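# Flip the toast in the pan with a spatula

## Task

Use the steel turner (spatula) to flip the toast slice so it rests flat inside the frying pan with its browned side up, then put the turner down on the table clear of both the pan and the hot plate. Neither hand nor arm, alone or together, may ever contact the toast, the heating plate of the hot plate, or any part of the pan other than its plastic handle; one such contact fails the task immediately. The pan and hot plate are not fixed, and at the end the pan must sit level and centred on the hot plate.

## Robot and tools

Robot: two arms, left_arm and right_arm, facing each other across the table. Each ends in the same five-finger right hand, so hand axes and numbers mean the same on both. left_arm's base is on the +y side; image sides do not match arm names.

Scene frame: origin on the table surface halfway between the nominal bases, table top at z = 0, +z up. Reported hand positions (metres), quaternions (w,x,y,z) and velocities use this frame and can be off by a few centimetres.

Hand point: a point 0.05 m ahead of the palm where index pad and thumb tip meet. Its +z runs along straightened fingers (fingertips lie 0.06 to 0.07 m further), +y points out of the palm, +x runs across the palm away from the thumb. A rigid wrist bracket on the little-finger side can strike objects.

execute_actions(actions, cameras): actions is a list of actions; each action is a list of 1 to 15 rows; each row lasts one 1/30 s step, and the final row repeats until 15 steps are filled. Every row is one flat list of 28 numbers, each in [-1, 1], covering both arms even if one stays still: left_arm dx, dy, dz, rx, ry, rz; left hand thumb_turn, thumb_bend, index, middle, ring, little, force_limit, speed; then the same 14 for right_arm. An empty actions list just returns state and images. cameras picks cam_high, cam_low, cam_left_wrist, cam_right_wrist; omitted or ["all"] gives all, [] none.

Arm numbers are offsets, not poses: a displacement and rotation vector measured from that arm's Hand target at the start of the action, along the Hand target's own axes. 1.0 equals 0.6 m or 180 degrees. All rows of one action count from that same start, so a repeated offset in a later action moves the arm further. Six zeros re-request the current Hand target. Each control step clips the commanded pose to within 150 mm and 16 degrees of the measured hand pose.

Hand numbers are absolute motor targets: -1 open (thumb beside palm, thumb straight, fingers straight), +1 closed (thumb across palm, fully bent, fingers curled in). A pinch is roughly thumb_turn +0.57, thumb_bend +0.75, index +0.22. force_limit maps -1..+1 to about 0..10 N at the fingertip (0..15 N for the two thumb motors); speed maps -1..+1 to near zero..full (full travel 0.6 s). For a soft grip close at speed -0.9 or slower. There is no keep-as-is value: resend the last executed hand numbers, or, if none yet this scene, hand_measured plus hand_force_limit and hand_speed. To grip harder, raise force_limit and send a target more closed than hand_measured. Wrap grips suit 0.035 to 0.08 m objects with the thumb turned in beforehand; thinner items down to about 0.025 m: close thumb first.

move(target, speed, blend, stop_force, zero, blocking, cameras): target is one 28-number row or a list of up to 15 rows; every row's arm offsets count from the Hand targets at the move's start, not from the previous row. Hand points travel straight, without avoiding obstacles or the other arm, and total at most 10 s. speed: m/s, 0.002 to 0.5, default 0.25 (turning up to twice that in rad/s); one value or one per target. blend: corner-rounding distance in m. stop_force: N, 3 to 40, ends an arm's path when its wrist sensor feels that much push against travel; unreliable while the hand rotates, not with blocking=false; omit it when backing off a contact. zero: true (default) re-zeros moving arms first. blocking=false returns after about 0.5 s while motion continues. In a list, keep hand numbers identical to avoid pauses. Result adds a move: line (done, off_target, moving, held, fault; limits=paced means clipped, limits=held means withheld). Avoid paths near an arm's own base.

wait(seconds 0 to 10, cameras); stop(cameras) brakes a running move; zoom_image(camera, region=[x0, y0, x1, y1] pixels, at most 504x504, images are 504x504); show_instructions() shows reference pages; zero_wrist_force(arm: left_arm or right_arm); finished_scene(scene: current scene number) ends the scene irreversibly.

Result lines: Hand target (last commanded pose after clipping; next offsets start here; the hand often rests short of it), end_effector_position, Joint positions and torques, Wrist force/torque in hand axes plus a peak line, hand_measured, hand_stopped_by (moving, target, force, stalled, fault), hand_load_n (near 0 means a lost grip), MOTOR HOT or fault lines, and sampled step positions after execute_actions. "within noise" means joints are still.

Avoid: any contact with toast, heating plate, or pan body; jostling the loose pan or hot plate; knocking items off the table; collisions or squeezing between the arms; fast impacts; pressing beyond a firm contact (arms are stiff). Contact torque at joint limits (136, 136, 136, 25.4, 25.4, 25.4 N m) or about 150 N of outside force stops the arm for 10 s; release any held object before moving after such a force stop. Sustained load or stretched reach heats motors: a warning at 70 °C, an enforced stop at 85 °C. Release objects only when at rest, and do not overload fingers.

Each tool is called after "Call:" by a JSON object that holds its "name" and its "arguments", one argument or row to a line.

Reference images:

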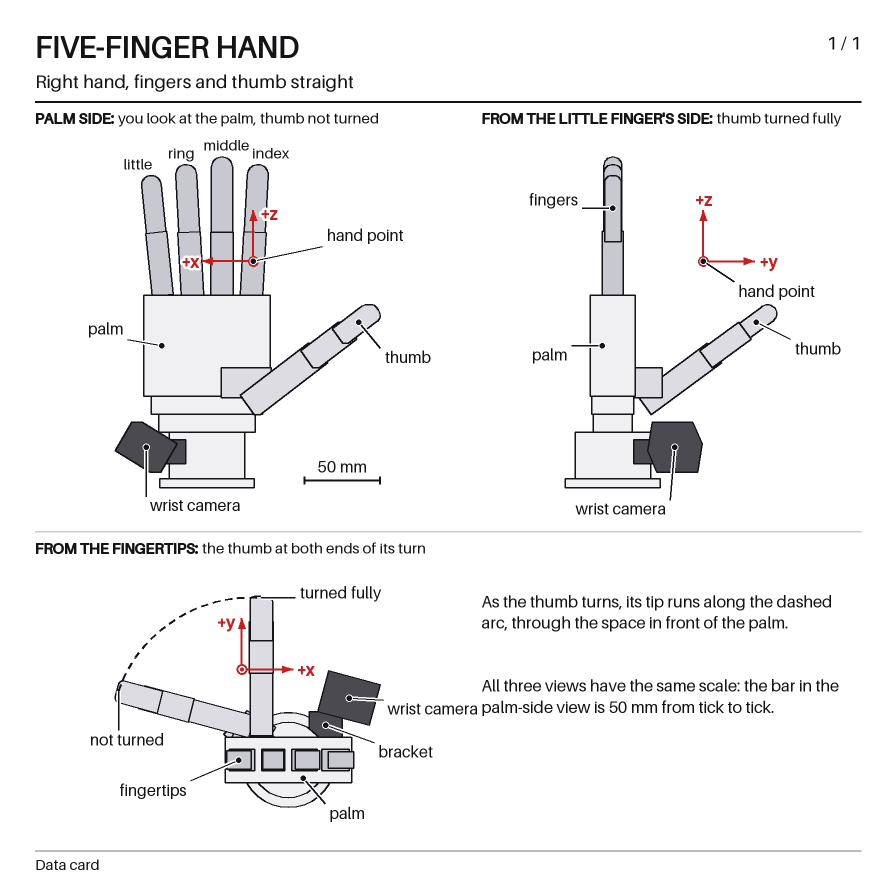

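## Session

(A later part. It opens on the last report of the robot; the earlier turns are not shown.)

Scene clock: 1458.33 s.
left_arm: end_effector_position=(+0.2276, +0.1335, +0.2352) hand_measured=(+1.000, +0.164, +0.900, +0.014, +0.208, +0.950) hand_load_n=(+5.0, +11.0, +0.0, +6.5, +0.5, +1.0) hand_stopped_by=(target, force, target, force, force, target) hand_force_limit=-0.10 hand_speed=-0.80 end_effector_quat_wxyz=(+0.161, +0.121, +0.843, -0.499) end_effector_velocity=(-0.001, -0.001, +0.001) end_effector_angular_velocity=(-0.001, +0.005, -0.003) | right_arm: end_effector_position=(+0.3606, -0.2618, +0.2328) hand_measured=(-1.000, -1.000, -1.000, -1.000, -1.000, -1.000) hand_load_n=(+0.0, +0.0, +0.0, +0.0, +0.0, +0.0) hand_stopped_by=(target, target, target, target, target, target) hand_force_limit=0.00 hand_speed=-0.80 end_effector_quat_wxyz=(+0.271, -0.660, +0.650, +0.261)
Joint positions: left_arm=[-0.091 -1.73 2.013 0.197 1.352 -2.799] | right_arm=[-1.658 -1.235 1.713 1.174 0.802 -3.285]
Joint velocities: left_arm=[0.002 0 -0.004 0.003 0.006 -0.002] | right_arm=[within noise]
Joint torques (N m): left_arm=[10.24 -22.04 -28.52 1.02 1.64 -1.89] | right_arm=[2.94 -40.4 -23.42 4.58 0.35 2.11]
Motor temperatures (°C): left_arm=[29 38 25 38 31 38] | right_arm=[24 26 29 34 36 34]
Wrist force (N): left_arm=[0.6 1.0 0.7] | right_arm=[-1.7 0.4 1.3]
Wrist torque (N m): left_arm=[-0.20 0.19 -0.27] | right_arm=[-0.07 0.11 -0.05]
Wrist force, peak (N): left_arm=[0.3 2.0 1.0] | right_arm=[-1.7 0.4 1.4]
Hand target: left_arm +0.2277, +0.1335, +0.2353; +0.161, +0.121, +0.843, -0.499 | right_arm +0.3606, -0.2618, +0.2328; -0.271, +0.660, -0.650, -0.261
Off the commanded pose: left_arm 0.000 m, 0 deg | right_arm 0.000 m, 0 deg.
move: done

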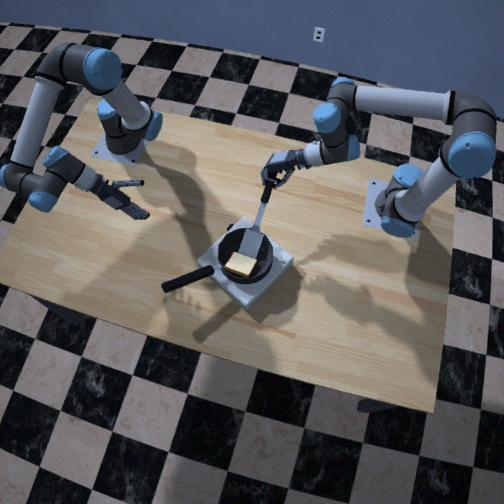

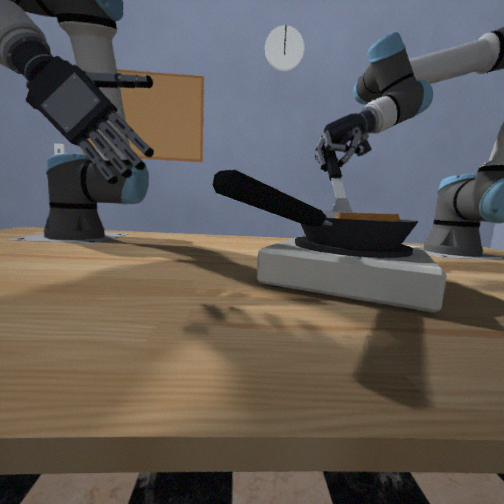

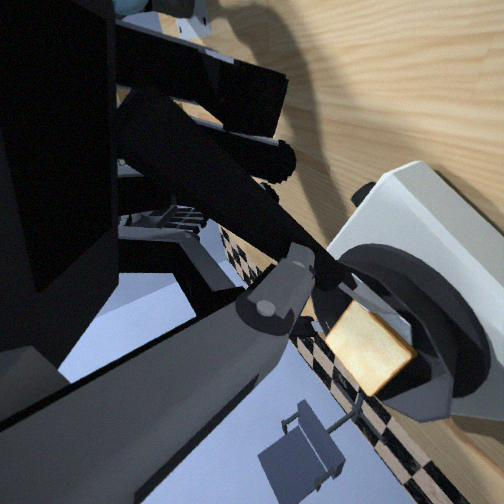

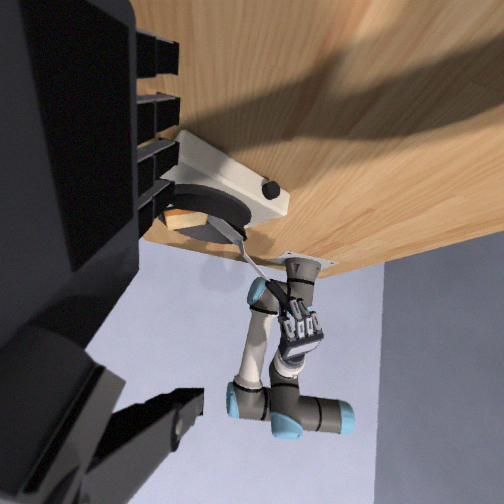

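Call:
{"name": "execute_actions", "arguments": {
  "actions": []
}}

Scene clock: 1496.17 s.
left_arm: end_effector_position=(+0.2277, +0.1335, +0.2353) hand_measured=(+1.000, +0.164, +0.900, +0.014, +0.208, +0.950) hand_load_n=(+5.0, +11.0, +0.0, +6.5, +0.5, +1.0) hand_stopped_by=(target, force, target, force, force, target) hand_force_limit=-0.10 hand_speed=-0.80 end_effector_quat_wxyz=(+0.161, +0.121, +0.843, -0.499) | right_arm: end_effector_position=(+0.3606, -0.2618, +0.2328) hand_measured=(-1.000, -1.000, -1.000, -1.000, -1.000, -1.000) hand_load_n=(+0.0, +0.0, +0.0, +0.0, +0.0, +0.0) hand_stopped_by=(target, target, target, target, target, target) hand_force_limit=0.00 hand_speed=-0.80 end_effector_quat_wxyz=(+0.271, -0.660, +0.650, +0.261)
Joint positions: left_arm=[-0.091 -1.73 2.013 0.197 1.352 -2.799] | right_arm=[-1.658 -1.235 1.713 1.174 0.802 -3.285]
Joint velocities: within noise
Joint torques (N m): left_arm=[10.91 -7.83 -16.37 -1.46 0.24 1.23] | right_arm=[-0.12 -37.93 -23.03 4.25 0.18 2.01]
Motor temperatures (°C): left_arm=[29 38 25 38 31 37] | right_arm=[24 26 29 34 36 34]
Wrist force (N): left_arm=[0.2 0.5 0.4] | right_arm=[-1.5 0.1 1.3]
Wrist torque (N m): left_arm=[-0.17 0.20 -0.28] | right_arm=[-0.10 0.08 -0.05]
Wrist force, peak (N): left_arm=[0.6 1.9 0.6] | right_arm=[-1.9 0.2 1.3]
Hand target: left_arm +0.2277, +0.1335, +0.2353; +0.161, +0.121, +0.843, -0.499 | right_arm +0.3606, -0.2618, +0.2328; -0.271, +0.660, -0.650, -0.261
Off the commanded pose: left_arm 0.000 m, 0 deg | right_arm 0.000 m, 0 deg.

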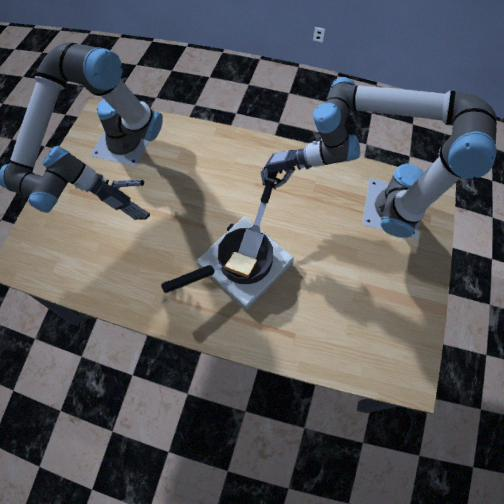

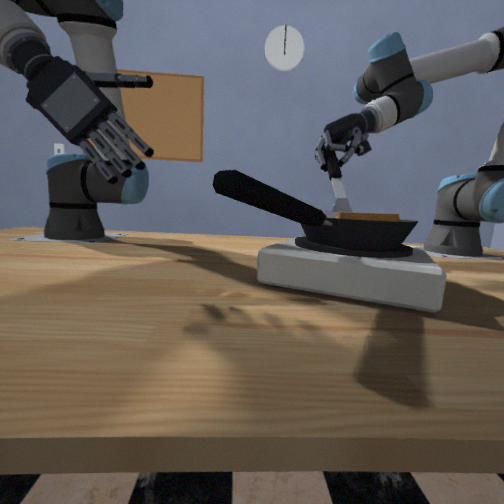

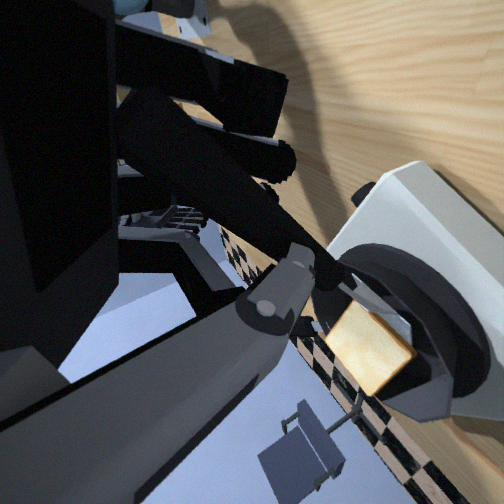

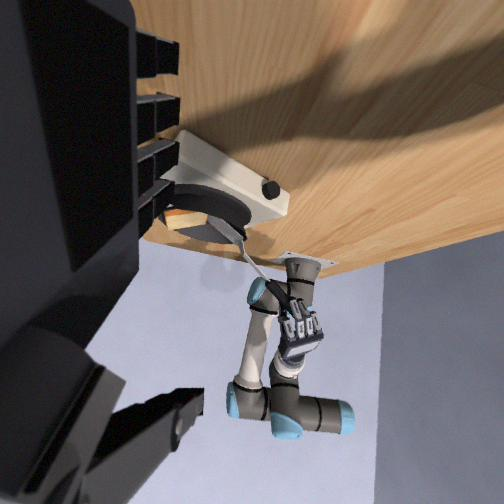

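Call:
{"name": "zoom_image", "arguments": {
  "camera": "cam_high",
  "region": [180, 200, 310, 330]
}}

Call:
{"name": "zoom_image", "arguments": {
  "camera": "cam_left_wrist",
  "region": [290, 210, 490, 410]
}}

Call:
{"name": "zoom_image", "arguments": {
  "camera": "cam_right_wrist",
  "region": [140, 160, 300, 320]
}}

Call:
{"name": "zoom_image", "arguments": {
  "camera": "cam_low",
  "region": [280, 160, 430, 310]
}}

Scaled by 3.877.

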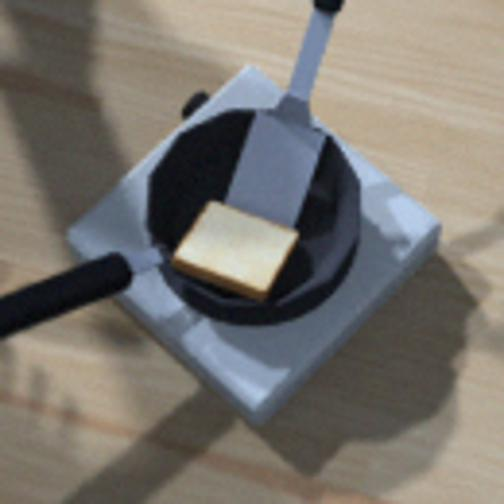

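Scaled by 2.520.

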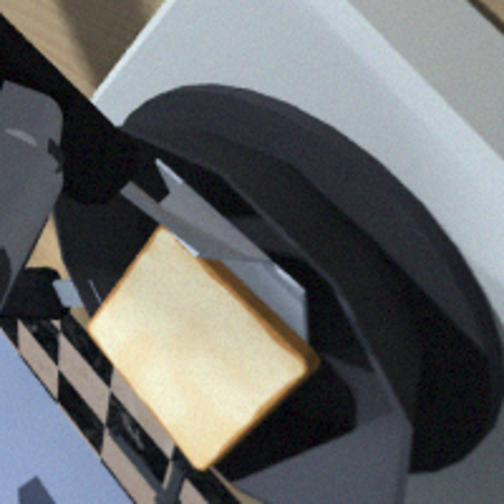

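Scaled by 3.150.

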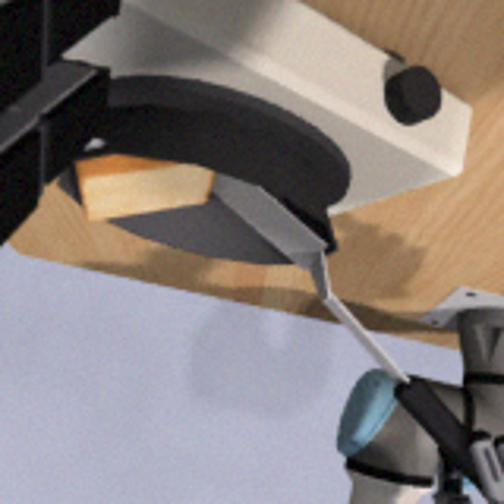

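Scaled by 3.360.

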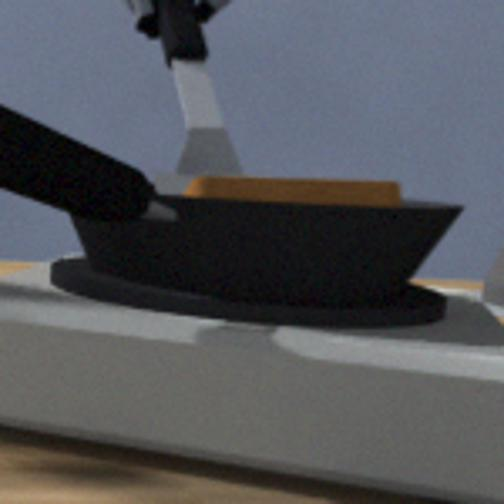

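Call:
{"name": "move", "arguments": {
  "target": [
    [-0.0627,-0.0211,-0.0144,0.0022,0.0236,-0.0440,1,0.97,0.9,0.6,0.95,0.95,-0.1,-0.8,0,0,0,0,0,0,-1,-1,-1,-1,-1,-1,0,-0.8],
    [-0.1205,-0.0312,-0.0227,0.0041,0.0446,-0.0831,1,0.97,0.9,0.6,0.95,0.95,-0.1,-0.8,0,0,0,0,0,0,-1,-1,-1,-1,-1,-1,0,-0.8],
    [-0.1867,-0.0340,-0.0275,0.0063,0.0683,-0.1272,1,0.97,0.9,0.6,0.95,0.95,-0.1,-0.8,0,0,0,0,0,0,-1,-1,-1,-1,-1,-1,0,-0.8]
  ],
  "speed": 0.06,
  "cameras": ["cam_left_wrist","cam_right_wrist","cam_high"]
}}

Call:
{"name": "zoom_image", "arguments": {
  "camera": "cam_right_wrist",
  "region": [140, 160, 300, 320]
}}

Call:
{"name": "zoom_image", "arguments": {
  "camera": "cam_high",
  "region": [180, 200, 310, 330]
}}

Scene clock: 1587.43 s.
left_arm: end_effector_position=(+0.3208, +0.1335, +0.3029) hand_measured=(+1.000, +0.164, +0.900, +0.014, +0.208, +0.950) hand_load_n=(+7.5, +8.5, +0.0, +6.5, +0.5, +1.5) hand_stopped_by=(target, force, target, force, force, target) hand_force_limit=-0.10 hand_speed=-0.80 end_effector_quat_wxyz=(+0.033, -0.006, -0.858, +0.513) | right_arm: end_effector_position=(+0.3606, -0.2618, +0.2328) hand_measured=(-1.000, -1.000, -1.000, -1.000, -1.000, -1.000) hand_load_n=(+0.0, +0.0, +0.0, +0.0, +0.0, +0.0) hand_stopped_by=(target, target, target, target, target, target) hand_force_limit=0.00 hand_speed=-0.80 end_effector_quat_wxyz=(+0.271, -0.660, +0.650, +0.261)
Joint positions: left_arm=[0.436 -1.504 1.571 0.485 2.026 -2.934] | right_arm=[-1.658 -1.235 1.713 1.174 0.802 -3.285]
Joint velocities: within noise
Joint torques (N m): left_arm=[-11.93 -27.39 -9.67 -0.79 -2.77 1.37] | right_arm=[-4.96 -34.01 -22.22 3.58 0.15 1.35]
Motor temperatures (°C): left_arm=[29 38 25 38 31 37] | right_arm=[24 26 29 34 35 34]
Wrist force (N): left_arm=[5.4 -10.9 -5.2] | right_arm=[-1.5 0.4 1.3]
Wrist torque (N m): left_arm=[-0.40 -0.23 0.19] | right_arm=[-0.07 0.08 -0.04]
Wrist force, peak (N): left_arm=[5.4 -10.9 -5.2] | right_arm=[-2.0 0.6 1.5]
Hand target: left_arm +0.3207, +0.1334, +0.3030; -0.033, +0.006, +0.858, -0.513 | right_arm +0.3606, -0.2618, +0.2328; -0.271, +0.660, -0.650, -0.261
Off the commanded pose: left_arm 0.000 m, 0 deg | right_arm 0.000 m, 0 deg.
move: done
Images, in order (width x height): cam_high 504x504, cam_left_wrist 504x504, cam_right_wrist 504x504.

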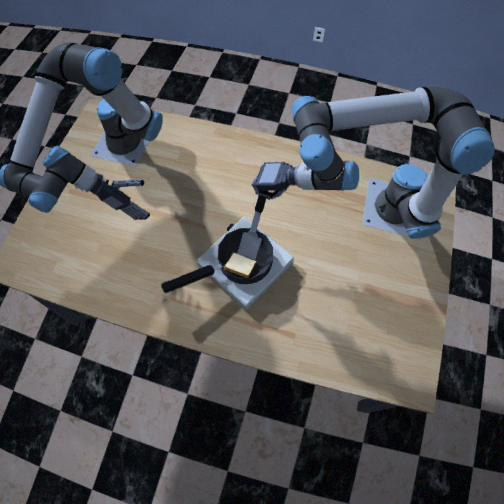

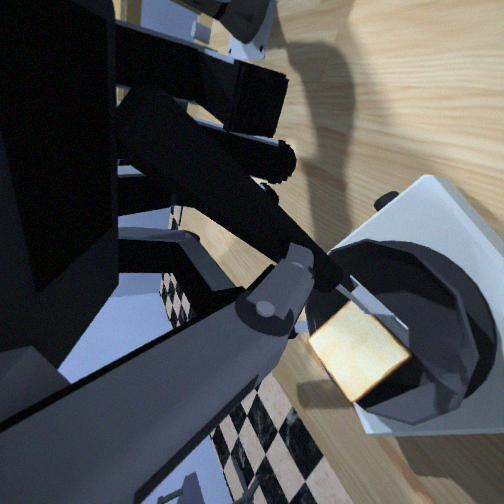

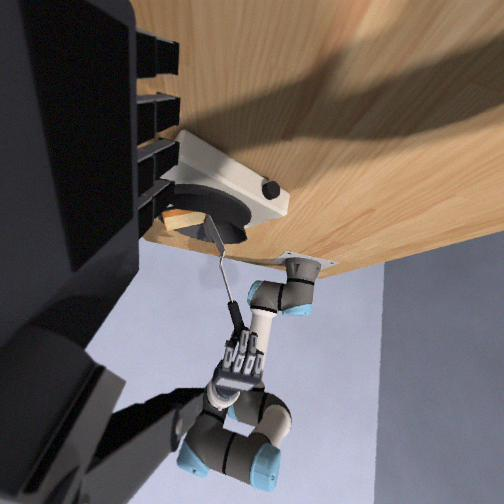

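Scaled by 3.150.

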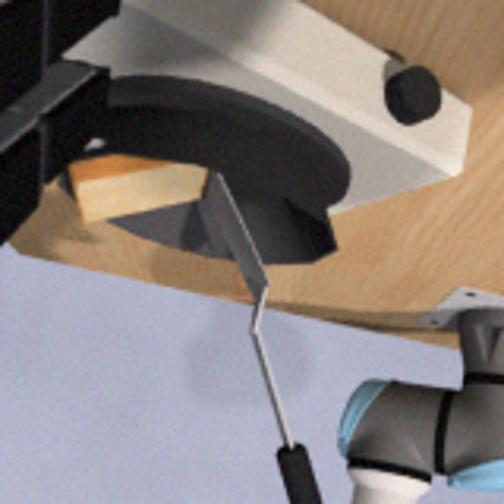

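Scaled by 3.877.

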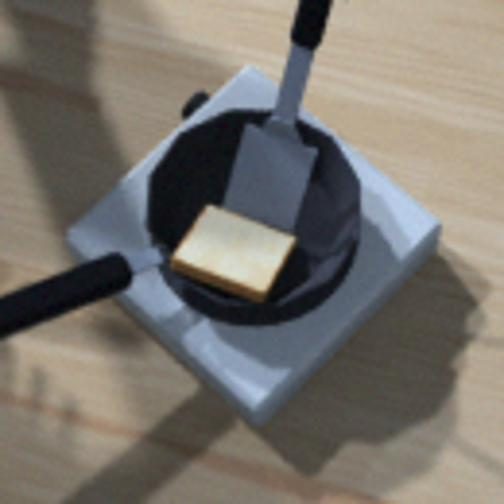

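Call:
{"name": "move", "arguments": {
  "target": [0.0003,-0.0044,-0.0024,0,0,0,1,0.97,0.9,0.6,0.95,0.95,-0.1,-0.8,0,0,0,0,0,0,-1,-1,-1,-1,-1,-1,0,-0.8],
  "speed": 0.02,
  "cameras": []
}}

Scene clock: 1597.90 s.
left_arm: end_effector_position=(+0.3207, +0.1335, +0.3061) hand_measured=(+1.000, +0.164, +0.900, +0.014, +0.208, +0.950) hand_load_n=(+5.5, +10.5, +0.5, +6.5, +0.5, +1.0) hand_stopped_by=(target, force, target, force, force, target) hand_force_limit=-0.10 hand_speed=-0.80 end_effector_quat_wxyz=(+0.033, -0.006, -0.858, +0.513) | right_arm: end_effector_position=(+0.3606, -0.2618, +0.2328) hand_measured=(-1.000, -1.000, -1.000, -1.000, -1.000, -1.000) hand_load_n=(+0.0, +0.0, +0.0, +0.0, +0.0, +0.0) hand_stopped_by=(target, target, target, target, target, target) hand_force_limit=0.00 hand_speed=-0.80 end_effector_quat_wxyz=(+0.271, -0.660, +0.650, +0.261)
Joint positions: left_arm=[0.436 -1.504 1.563 0.493 2.026 -2.934] | right_arm=[-1.658 -1.235 1.713 1.174 0.802 -3.285]
Joint velocities: within noise
Joint torques (N m): left_arm=[-12.31 -33.63 -20.87 -0.09 -1.02 -1.63] | right_arm=[-4.66 -33.92 -22.55 3.32 0.08 1.22]
Motor temperatures (°C): left_arm=[29 38 25 38 31 37] | right_arm=[24 26 29 34 35 34]
Wrist force (N): left_arm=[-0.1 1.3 1.1] | right_arm=[-1.3 0.2 1.2]
Wrist torque (N m): left_arm=[-0.17 0.05 -0.14] | right_arm=[-0.09 0.05 -0.02]
Wrist force, peak (N): left_arm=[5.5 -11.1 -5.3] | right_arm=[-2.0 0.1 1.3]
Hand target: left_arm +0.3207, +0.1335, +0.3060; -0.033, +0.006, +0.858, -0.513 | right_arm +0.3606, -0.2618, +0.2328; -0.271, +0.660, -0.650, -0.261
Off the commanded pose: left_arm 0.000 m, 0 deg | right_arm 0.000 m, 0 deg.
move: done
No camera images: "cameras" was empty.

Call:
{"name": "move", "arguments": {
  "target": [
    [-0.0552,-0.0180,-0.0125,0.0020,0.0211,-0.0391,1,0.97,0.9,0.6,0.95,0.95,-0.1,-0.8,0,0,0,0,0,0,-1,-1,-1,-1,-1,-1,0,-0.8],
    [-0.1053,-0.0280,-0.0205,0.0037,0.0395,-0.0733,1,0.97,0.9,0.6,0.95,0.95,-0.1,-0.8,0,0,0,0,0,0,-1,-1,-1,-1,-1,-1,0,-0.8]
  ],
  "speed": 0.06,
  "cameras": ["cam_high","cam_right_wrist"]
}}

Call:
{"name": "zoom_image", "arguments": {
  "camera": "cam_right_wrist",
  "region": [140, 160, 300, 320]
}}

Scene clock: 1619.63 s.
left_arm: end_effector_position=(+0.3850, +0.1336, +0.3234) hand_measured=(+1.000, +0.164, +0.900, +0.014, +0.208, +0.950) hand_load_n=(+2.0, +7.5, +0.5, +7.0, +1.0, +1.0) hand_stopped_by=(target, force, target, force, force, target) hand_force_limit=-0.10 hand_speed=-0.80 end_effector_quat_wxyz=(+0.145, +0.061, -0.846, +0.510) | right_arm: end_effector_position=(+0.3606, -0.2618, +0.2328) hand_measured=(-1.000, -1.000, -1.000, -1.000, -1.000, -1.000) hand_load_n=(+0.0, +0.0, -0.5, +0.0, +0.0, +0.0) hand_stopped_by=(target, target, target, target, target, target) hand_force_limit=0.00 hand_speed=-0.80 end_effector_quat_wxyz=(+0.271, -0.660, +0.650, +0.261)
Joint positions: left_arm=[0.661 -1.273 1.263 0.664 2.336 -3.002] | right_arm=[-1.658 -1.235 1.713 1.174 0.802 -3.285]
Joint velocities: within noise
Joint torques (N m): left_arm=[-7.85 -12.54 7.92 -0.27 -8.9 2.82] | right_arm=[-5.23 -33.33 -21.81 3.26 0.13 1.17]
Motor temperatures (°C): left_arm=[29 38 25 38 31 37] | right_arm=[24 26 29 34 35 34]
Wrist force (N): left_arm=[27.6 -41.7 -19.5] | right_arm=[-1.4 0.3 1.2]
Wrist torque (N m): left_arm=[-0.77 -0.21 -0.57] | right_arm=[-0.08 0.08 -0.04]
Wrist force, peak (N): left_arm=[27.7 -42.0 -19.7] | right_arm=[-1.6 0.6 1.7]
Hand target: left_arm +0.3849, +0.1336, +0.3234; -0.145, -0.061, +0.846, -0.510 | right_arm +0.3606, -0.2618, +0.2328; -0.271, +0.660, -0.650, -0.261
Off the commanded pose: left_arm 0.000 m, 0 deg | right_arm 0.000 m, 0 deg.
move: done
Images, in order (width x height): cam_high 504x504, cam_right_wrist 504x504.

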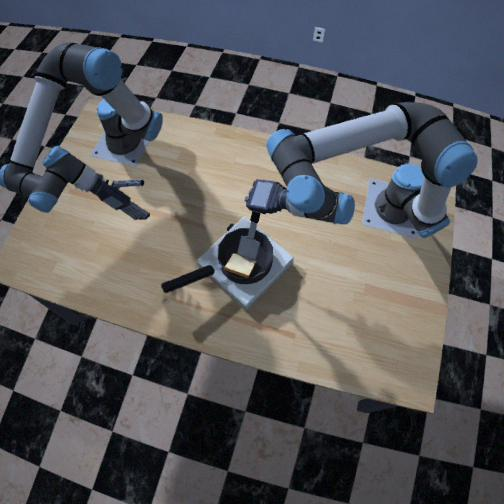

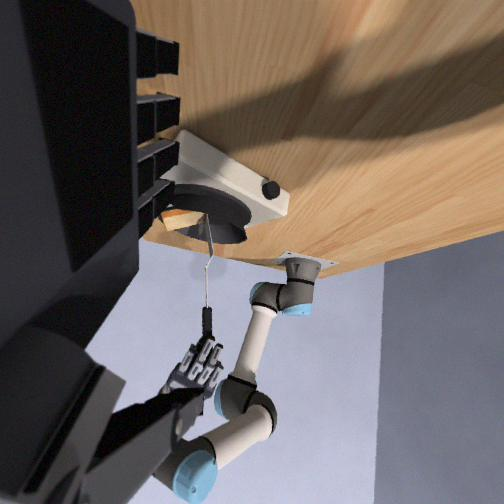

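Scaled by 3.150.

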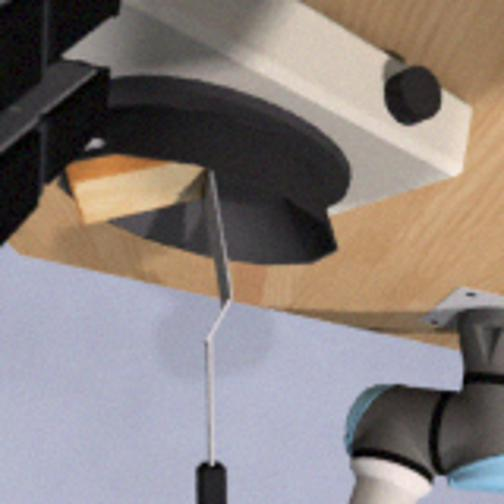

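Call:
{"name": "move", "arguments": {
  "target": [0.0041,-0.0113,-0.0059,0,0,0,1,0.97,0.9,0.6,0.95,0.95,-0.1,-0.8,0,0,0,0,0,0,-1,-1,-1,-1,-1,-1,0,-0.8],
  "speed": 0.02,
  "cameras": []
}}

Scene clock: 1626.77 s.
left_arm: end_effector_position=(+0.3849, +0.1336, +0.3315) hand_measured=(+1.000, +0.164, +0.900, +0.014, +0.208, +0.950) hand_load_n=(+5.0, +10.5, +0.0, +7.0, +1.0, +1.0) hand_stopped_by=(target, force, target, force, force, target) hand_force_limit=-0.10 hand_speed=-0.80 end_effector_quat_wxyz=(+0.145, +0.061, -0.846, +0.510) | right_arm: end_effector_position=(+0.3606, -0.2618, +0.2328) hand_measured=(-1.000, -1.000, -1.000, -1.000, -1.000, -1.000) hand_load_n=(+0.0, +0.0, +0.0, +0.0, +0.0, +0.5) hand_stopped_by=(target, target, target, target, target, target) hand_force_limit=0.00 hand_speed=-0.80 end_effector_quat_wxyz=(+0.271, -0.660, +0.650, +0.261)
Joint positions: left_arm=[0.661 -1.272 1.242 0.685 2.336 -3.002] | right_arm=[-1.658 -1.235 1.713 1.174 0.802 -3.285]
Joint velocities: within noise
Joint torques (N m): left_arm=[-1.52 -23.69 -14.73 -1.46 2.83 0.87] | right_arm=[-4.54 -33.27 -22.26 3.25 0.06 1.15]
Motor temperatures (°C): left_arm=[29 38 25 38 31 37] | right_arm=[24 26 29 34 35 34]
Wrist force (N): left_arm=[-0.5 0.5 1.4] | right_arm=[-1.5 0.2 1.4]
Wrist torque (N m): left_arm=[-0.23 -0.03 -0.09] | right_arm=[-0.10 0.08 -0.04]
Wrist force, peak (N): left_arm=[27.9 -42.2 -20.0] | right_arm=[-1.5 0.5 1.7]
Hand target: left_arm +0.3849, +0.1336, +0.3314; -0.145, -0.061, +0.846, -0.510 | right_arm +0.3606, -0.2618, +0.2328; -0.271, +0.660, -0.650, -0.261
Off the commanded pose: left_arm 0.000 m, 0 deg | right_arm 0.000 m, 0 deg.
move: done
No camera images: "cameras" was empty.

Call:
{"name": "move", "arguments": {
  "target": [-0.0190,-0.0050,-0.0037,0,0,0,1,0.97,0.9,0.6,0.95,0.95,-0.1,-0.8,0,0,0,0,0,0,-1,-1,-1,-1,-1,-1,0,-0.8],
  "speed": 0.02,
  "stop_force": 5,
  "cameras": ["cam_high","cam_right_wrist","cam_left_wrist"]
}}

Call:
{"name": "zoom_image", "arguments": {
  "camera": "cam_right_wrist",
  "region": [140, 160, 300, 320]
}}

Call:
{"name": "zoom_image", "arguments": {
  "camera": "cam_high",
  "region": [180, 200, 310, 330]
}}

Scene clock: 1641.13 s.
left_arm: end_effector_position=(+0.3969, +0.1336, +0.3314) hand_measured=(+1.000, +0.164, +0.900, +0.014, +0.208, +0.950) hand_load_n=(+5.0, +10.0, +0.0, +7.0, +1.0, +1.0) hand_stopped_by=(target, force, target, force, force, target) hand_force_limit=-0.10 hand_speed=-0.80 end_effector_quat_wxyz=(+0.145, +0.061, -0.846, +0.510) | right_arm: end_effector_position=(+0.3606, -0.2618, +0.2328) hand_measured=(-1.000, -1.000, -1.000, -1.000, -1.000, -1.000) hand_load_n=(+0.0, +0.0, +0.0, +0.0, +0.0, +0.0) hand_stopped_by=(target, target, target, target, target, target) hand_force_limit=0.00 hand_speed=-0.80 end_effector_quat_wxyz=(+0.271, -0.660, +0.650, +0.261)
Joint positions: left_arm=[0.681 -1.245 1.207 0.704 2.352 -2.985] | right_arm=[-1.658 -1.235 1.713 1.174 0.802 -3.285]
Joint velocities: within noise
Joint torques (N m): left_arm=[-14.5 -44.19 -16.04 -1.3 -0.98 -1.77] | right_arm=[-4.81 -33.07 -22.3 3.05 0.1 0.93]
Motor temperatures (°C): left_arm=[29 38 25 38 31 37] | right_arm=[24 26 29 34 35 34]
Wrist force (N): left_arm=[-0.7 1.1 0.9] | right_arm=[-1.6 0.0 1.5]
Wrist torque (N m): left_arm=[-0.17 0.00 -0.08] | right_arm=[-0.13 0.09 -0.06]
Wrist force, peak (N): left_arm=[-0.6 1.8 1.4] | right_arm=[-1.7 0.1 1.7]
Hand target: left_arm +0.3969, +0.1336, +0.3314; -0.145, -0.061, +0.846, -0.510 | right_arm +0.3606, -0.2618, +0.2328; -0.271, +0.660, -0.650, -0.261
Off the commanded pose: left_arm 0.000 m, 0 deg | right_arm 0.000 m, 0 deg.
move: done
Images, in order (width x height): cam_high 504x504, cam_left_wrist 504x504, cam_right_wrist 504x504.

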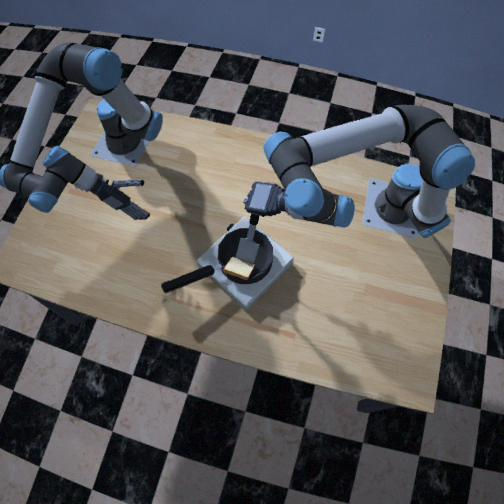

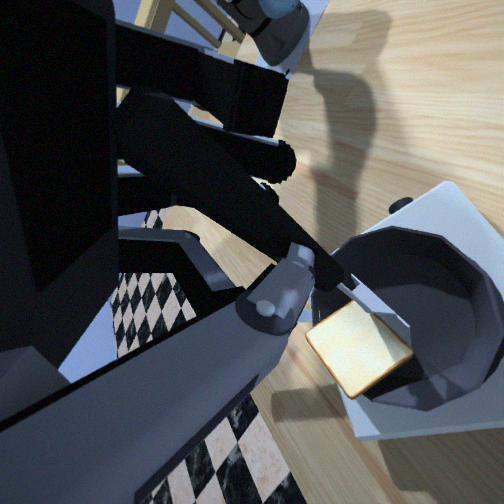

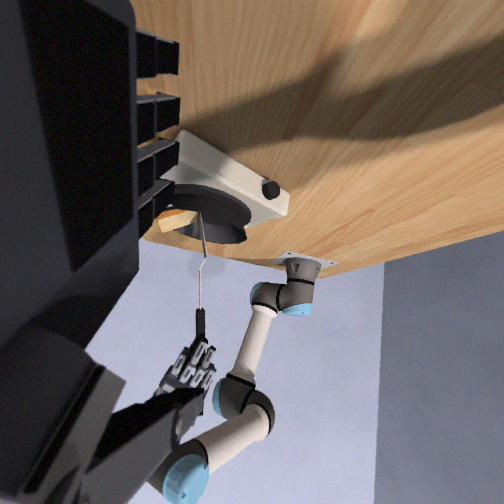

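Scaled by 3.150.

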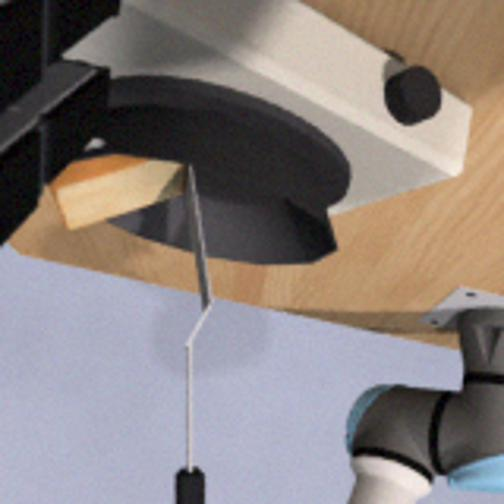

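Scaled by 3.877.

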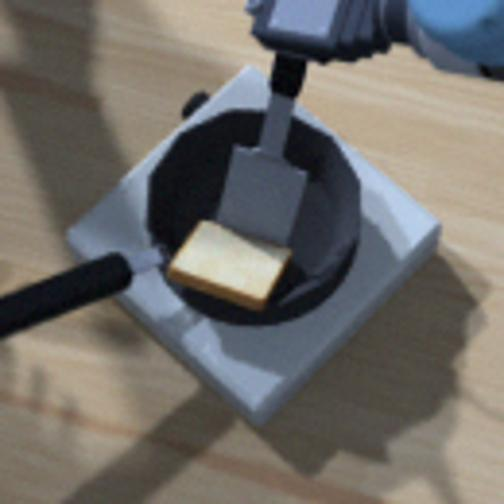

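Call:
{"name": "move", "arguments": {
  "target": [
    [0.0040,-0.0066,0.0156,0,0,0,1,0.97,0.9,0.6,0.95,0.95,-0.1,-0.8,0,0,0,0,0,0,-1,-1,-1,-1,-1,-1,0,-0.8],
    [-0.0198,-0.0129,0.0110,0,0,0,1,0.97,0.9,0.6,0.95,0.95,-0.1,-0.8,0,0,0,0,0,0,-1,-1,-1,-1,-1,-1,0,-0.8]
  ],
  "speed": 0.02,
  "stop_force": 5,
  "cameras": ["cam_high","cam_right_wrist","cam_left_wrist"]
}}

Call:
{"name": "zoom_image", "arguments": {
  "camera": "cam_right_wrist",
  "region": [140, 160, 300, 320]
}}

Call:
{"name": "zoom_image", "arguments": {
  "camera": "cam_high",
  "region": [180, 200, 310, 330]
}}

Scene clock: 1658.00 s.
left_arm: end_effector_position=(+0.4090, +0.1236, +0.3314) hand_measured=(+1.000, +0.164, +0.900, +0.014, +0.208, +0.950) hand_load_n=(+5.0, +10.0, +0.0, +7.5, +1.0, +1.0) hand_stopped_by=(target, force, target, force, force, target) hand_force_limit=-0.10 hand_speed=-0.80 end_effector_quat_wxyz=(+0.145, +0.061, -0.846, +0.510) | right_arm: end_effector_position=(+0.3606, -0.2618, +0.2328) hand_measured=(-1.000, -1.000, -1.000, -1.000, -1.000, -1.000) hand_load_n=(+0.0, +0.0, +0.0, -0.5, +0.0, +0.0) hand_stopped_by=(target, target, target, target, target, target) hand_force_limit=0.00 hand_speed=-0.80 end_effector_quat_wxyz=(+0.271, -0.660, +0.650, +0.261)
Joint positions: left_arm=[0.687 -1.203 1.15 0.723 2.357 -2.98] | right_arm=[-1.658 -1.235 1.713 1.174 0.802 -3.285]
Joint velocities: within noise
Joint torques (N m): left_arm=[-14.09 -45.14 -16.34 -1.09 -1.04 -1.91] | right_arm=[-4.87 -32.56 -22.32 2.96 0.16 0.86]
Motor temperatures (°C): left_arm=[29 38 25 38 31 37] | right_arm=[24 26 29 34 35 34]
Wrist force (N): left_arm=[-0.9 0.9 0.6] | right_arm=[-1.3 0.5 1.4]
Wrist torque (N m): left_arm=[-0.19 0.05 -0.11] | right_arm=[-0.05 0.05 -0.02]
Wrist force, peak (N): left_arm=[-1.0 1.5 1.2] | right_arm=[-1.7 0.4 1.6]
Hand target: left_arm +0.4089, +0.1236, +0.3314; -0.145, -0.061, +0.846, -0.510 | right_arm +0.3606, -0.2618, +0.2328; -0.271, +0.660, -0.650, -0.261
Off the commanded pose: left_arm 0.000 m, 0 deg | right_arm 0.000 m, 0 deg.
move: done
Images, in order (width x height): cam_high 504x504, cam_left_wrist 504x504, cam_right_wrist 504x504.

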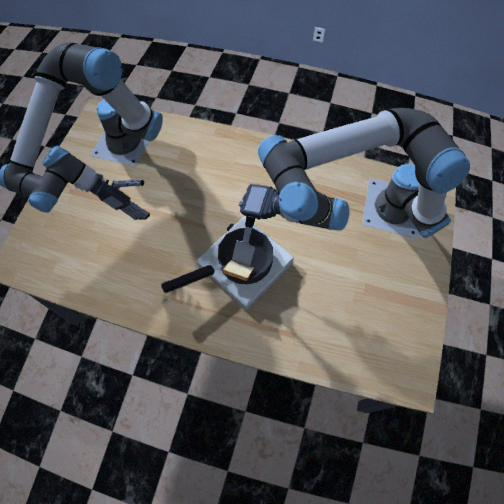

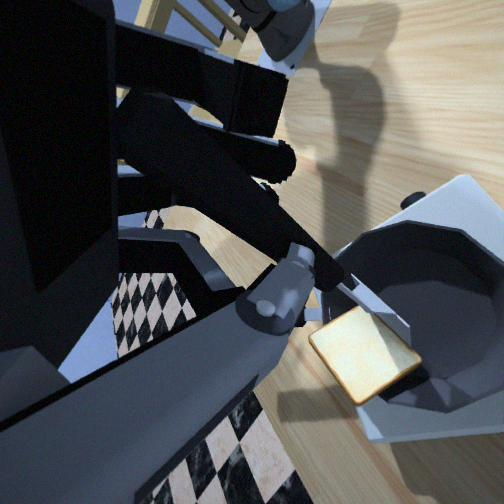

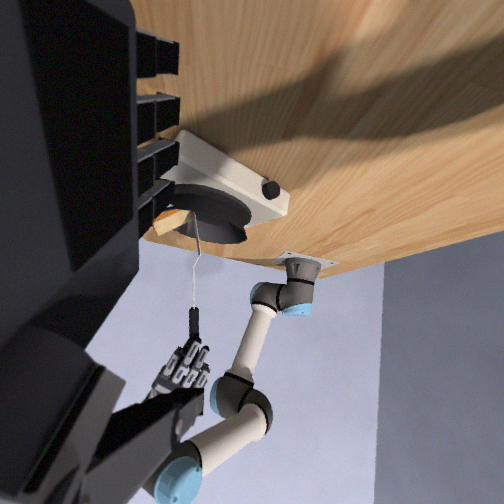

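Scaled by 3.150.

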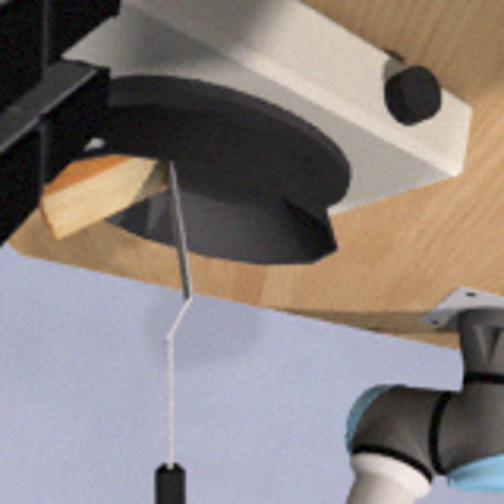

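Scaled by 3.877.

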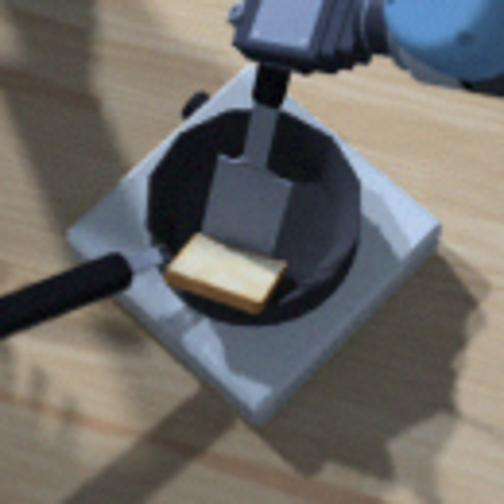

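Call:
{"name": "move", "arguments": {
  "target": [-0.0159,-0.0042,-0.0031,0,0,0,1,0.97,0.9,0.6,0.95,0.95,-0.1,-0.8,0,0,0,0,0,0,-1,-1,-1,-1,-1,-1,0,-0.8],
  "speed": 0.02,
  "stop_force": 4,
  "cameras": ["cam_high","cam_right_wrist","cam_left_wrist","cam_low"]
}}

Call:
{"name": "zoom_image", "arguments": {
  "camera": "cam_right_wrist",
  "region": [140, 160, 300, 320]
}}

Call:
{"name": "zoom_image", "arguments": {
  "camera": "cam_high",
  "region": [180, 200, 310, 330]
}}

Scene clock: 1669.17 s.
left_arm: end_effector_position=(+0.4190, +0.1237, +0.3314) hand_measured=(+1.000, +0.164, +0.900, +0.014, +0.208, +0.950) hand_load_n=(+5.0, +10.0, +0.0, +7.0, +1.0, +1.0) hand_stopped_by=(target, force, target, force, force, target) hand_force_limit=-0.10 hand_speed=-0.80 end_effector_quat_wxyz=(+0.145, +0.061, -0.846, +0.510) | right_arm: end_effector_position=(+0.3606, -0.2618, +0.2328) hand_measured=(-1.000, -1.000, -1.000, -1.000, -1.000, -1.000) hand_load_n=(+0.0, +0.0, +0.0, +0.0, +0.0, +0.0) hand_stopped_by=(target, target, target, target, target, target) hand_force_limit=0.00 hand_speed=-0.80 end_effector_quat_wxyz=(+0.271, -0.660, +0.650, +0.261)
Joint positions: left_arm=[0.703 -1.178 1.118 0.741 2.369 -2.966] | right_arm=[-1.658 -1.235 1.713 1.174 0.802 -3.285]
Joint velocities: within noise
Joint torques (N m): left_arm=[-12.72 -46.23 -15.2 -1.29 -0.95 -1.83] | right_arm=[-4.25 -32 -22 2.83 0.07 0.72]
Motor temperatures (°C): left_arm=[29 38 25 38 31 37] | right_arm=[24 26 29 34 35 34]
Wrist force (N): left_arm=[-0.9 0.6 1.1] | right_arm=[-1.3 0.0 1.4]
Wrist torque (N m): left_arm=[-0.23 0.04 -0.13] | right_arm=[-0.13 0.04 -0.04]
Wrist force, peak (N): left_arm=[-1.0 1.7 1.2] | right_arm=[-1.5 0.6 1.7]
Hand target: left_arm +0.4190, +0.1237, +0.3314; -0.145, -0.061, +0.846, -0.510 | right_arm +0.3606, -0.2618, +0.2328; -0.271, +0.660, -0.650, -0.261
Off the commanded pose: left_arm 0.000 m, 0 deg | right_arm 0.000 m, 0 deg.
move: done

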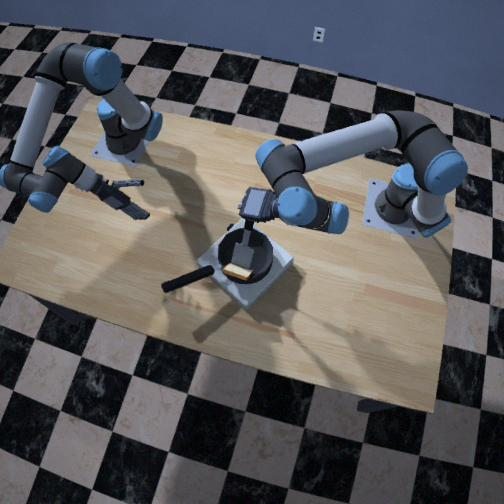

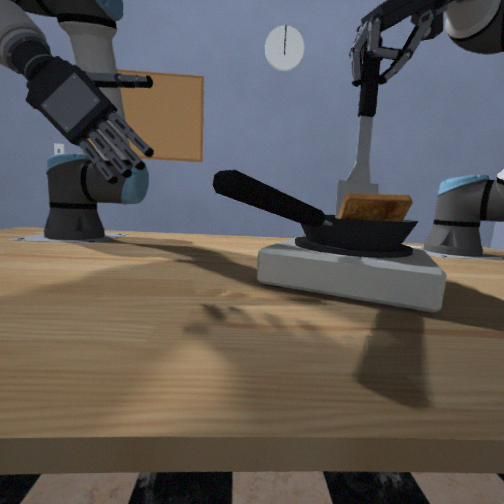

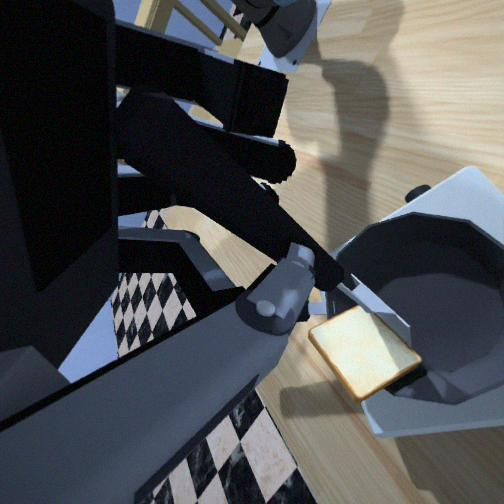

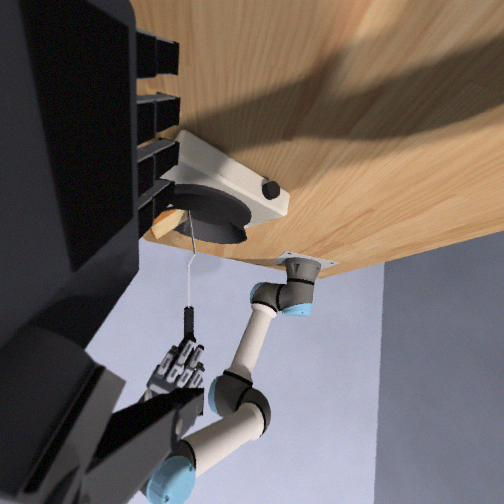

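Scaled by 3.150.

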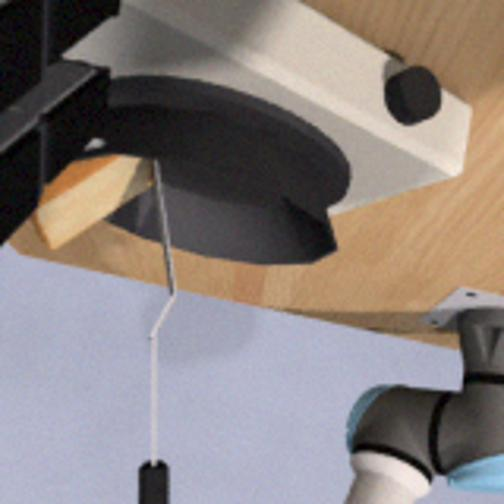

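Scaled by 3.877.

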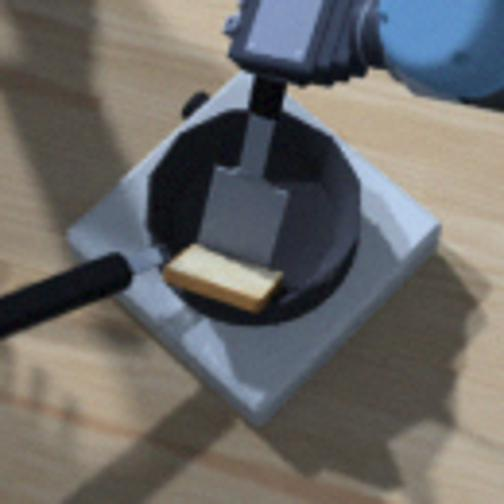

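Call:
{"name": "move", "arguments": {
  "target": [-0.0127,-0.0033,-0.0024,0,0,0,1,0.97,0.9,0.6,0.95,0.95,-0.1,-0.8,0,0,0,0,0,0,-1,-1,-1,-1,-1,-1,0,-0.8],
  "speed": 0.02,
  "stop_force": 4,
  "cameras": ["cam_high","cam_right_wrist","cam_low"]
}}

Call:
{"name": "zoom_image", "arguments": {
  "camera": "cam_right_wrist",
  "region": [140, 160, 300, 320]
}}

Call:
{"name": "zoom_image", "arguments": {
  "camera": "cam_high",
  "region": [180, 200, 310, 330]
}}

Call:
{"name": "zoom_image", "arguments": {
  "camera": "cam_low",
  "region": [280, 160, 430, 310]
}}

Scene clock: 1677.50 s.
left_arm: end_effector_position=(+0.4270, +0.1237, +0.3314) hand_measured=(+1.000, +0.164, +0.900, +0.014, +0.208, +0.950) hand_load_n=(+5.0, +10.5, +0.0, +7.0, +1.0, +1.0) hand_stopped_by=(target, force, target, force, force, target) hand_force_limit=-0.10 hand_speed=-0.80 end_effector_quat_wxyz=(+0.145, +0.061, -0.846, +0.510) | right_arm: end_effector_position=(+0.3606, -0.2618, +0.2328) hand_measured=(-1.000, -1.000, -1.000, -1.000, -1.000, -1.000) hand_load_n=(+0.0, +0.0, +0.0, +0.0, +0.0, +0.0) hand_stopped_by=(target, target, target, target, target, target) hand_force_limit=0.00 hand_speed=-0.80 end_effector_quat_wxyz=(+0.271, -0.660, +0.650, +0.261)
Joint positions: left_arm=[0.715 -1.159 1.091 0.756 2.378 -2.955] | right_arm=[-1.658 -1.235 1.713 1.174 0.802 -3.285]
Joint velocities: within noise
Joint torques (N m): left_arm=[-14 -46.54 -16.09 -1.11 -1.25 -1.61] | right_arm=[-4.12 -31.84 -22.13 2.73 0.14 0.74]
Motor temperatures (°C): left_arm=[29 38 25 38 31 37] | right_arm=[24 26 29 34 35 34]
Wrist force (N): left_arm=[-0.3 1.3 1.1] | right_arm=[-1.4 0.4 1.5]
Wrist torque (N m): left_arm=[-0.21 0.04 -0.17] | right_arm=[-0.08 0.08 -0.04]
Wrist force, peak (N): left_arm=[-1.2 1.6 1.1] | right_arm=[-1.7 0.4 1.7]
Hand target: left_arm +0.4270, +0.1237, +0.3314; -0.145, -0.061, +0.846, -0.510 | right_arm +0.3606, -0.2618, +0.2328; -0.271, +0.660, -0.650, -0.261
Off the commanded pose: left_arm 0.000 m, 0 deg | right_arm 0.000 m, 0 deg.
move: done
Images, in order (width x height): cam_high 504x504, cam_low 504x504, cam_right_wrist 504x504.

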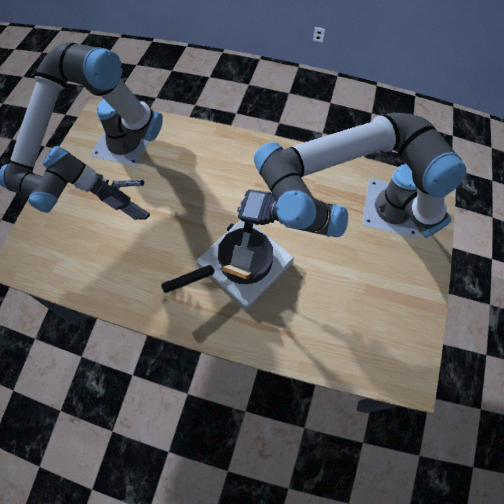

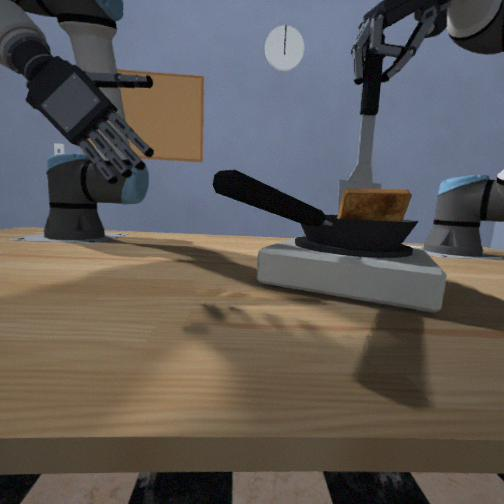

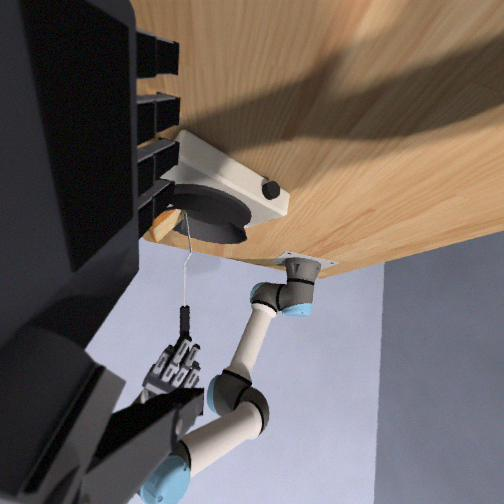

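Scaled by 3.150.

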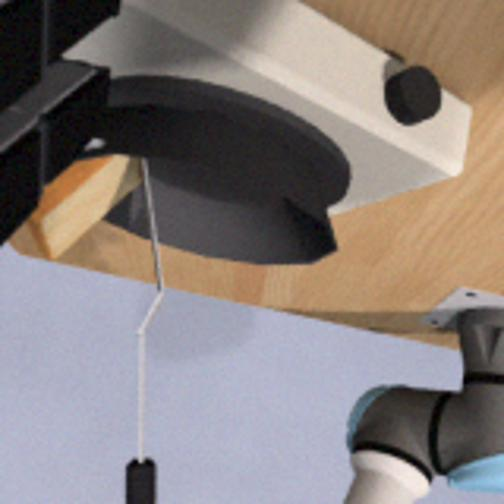

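Scaled by 3.877.

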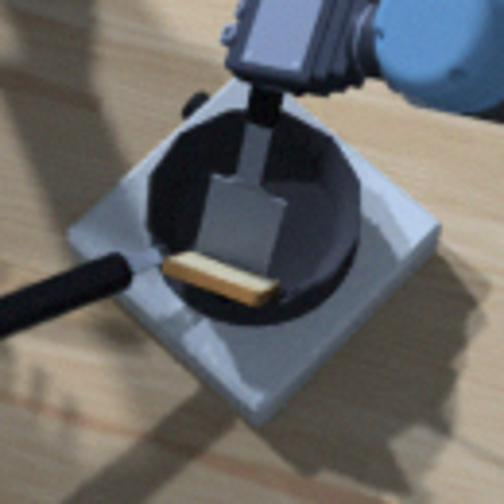

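Scaled by 3.360.

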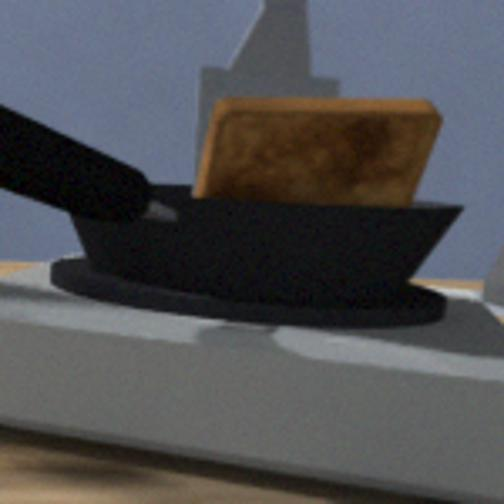

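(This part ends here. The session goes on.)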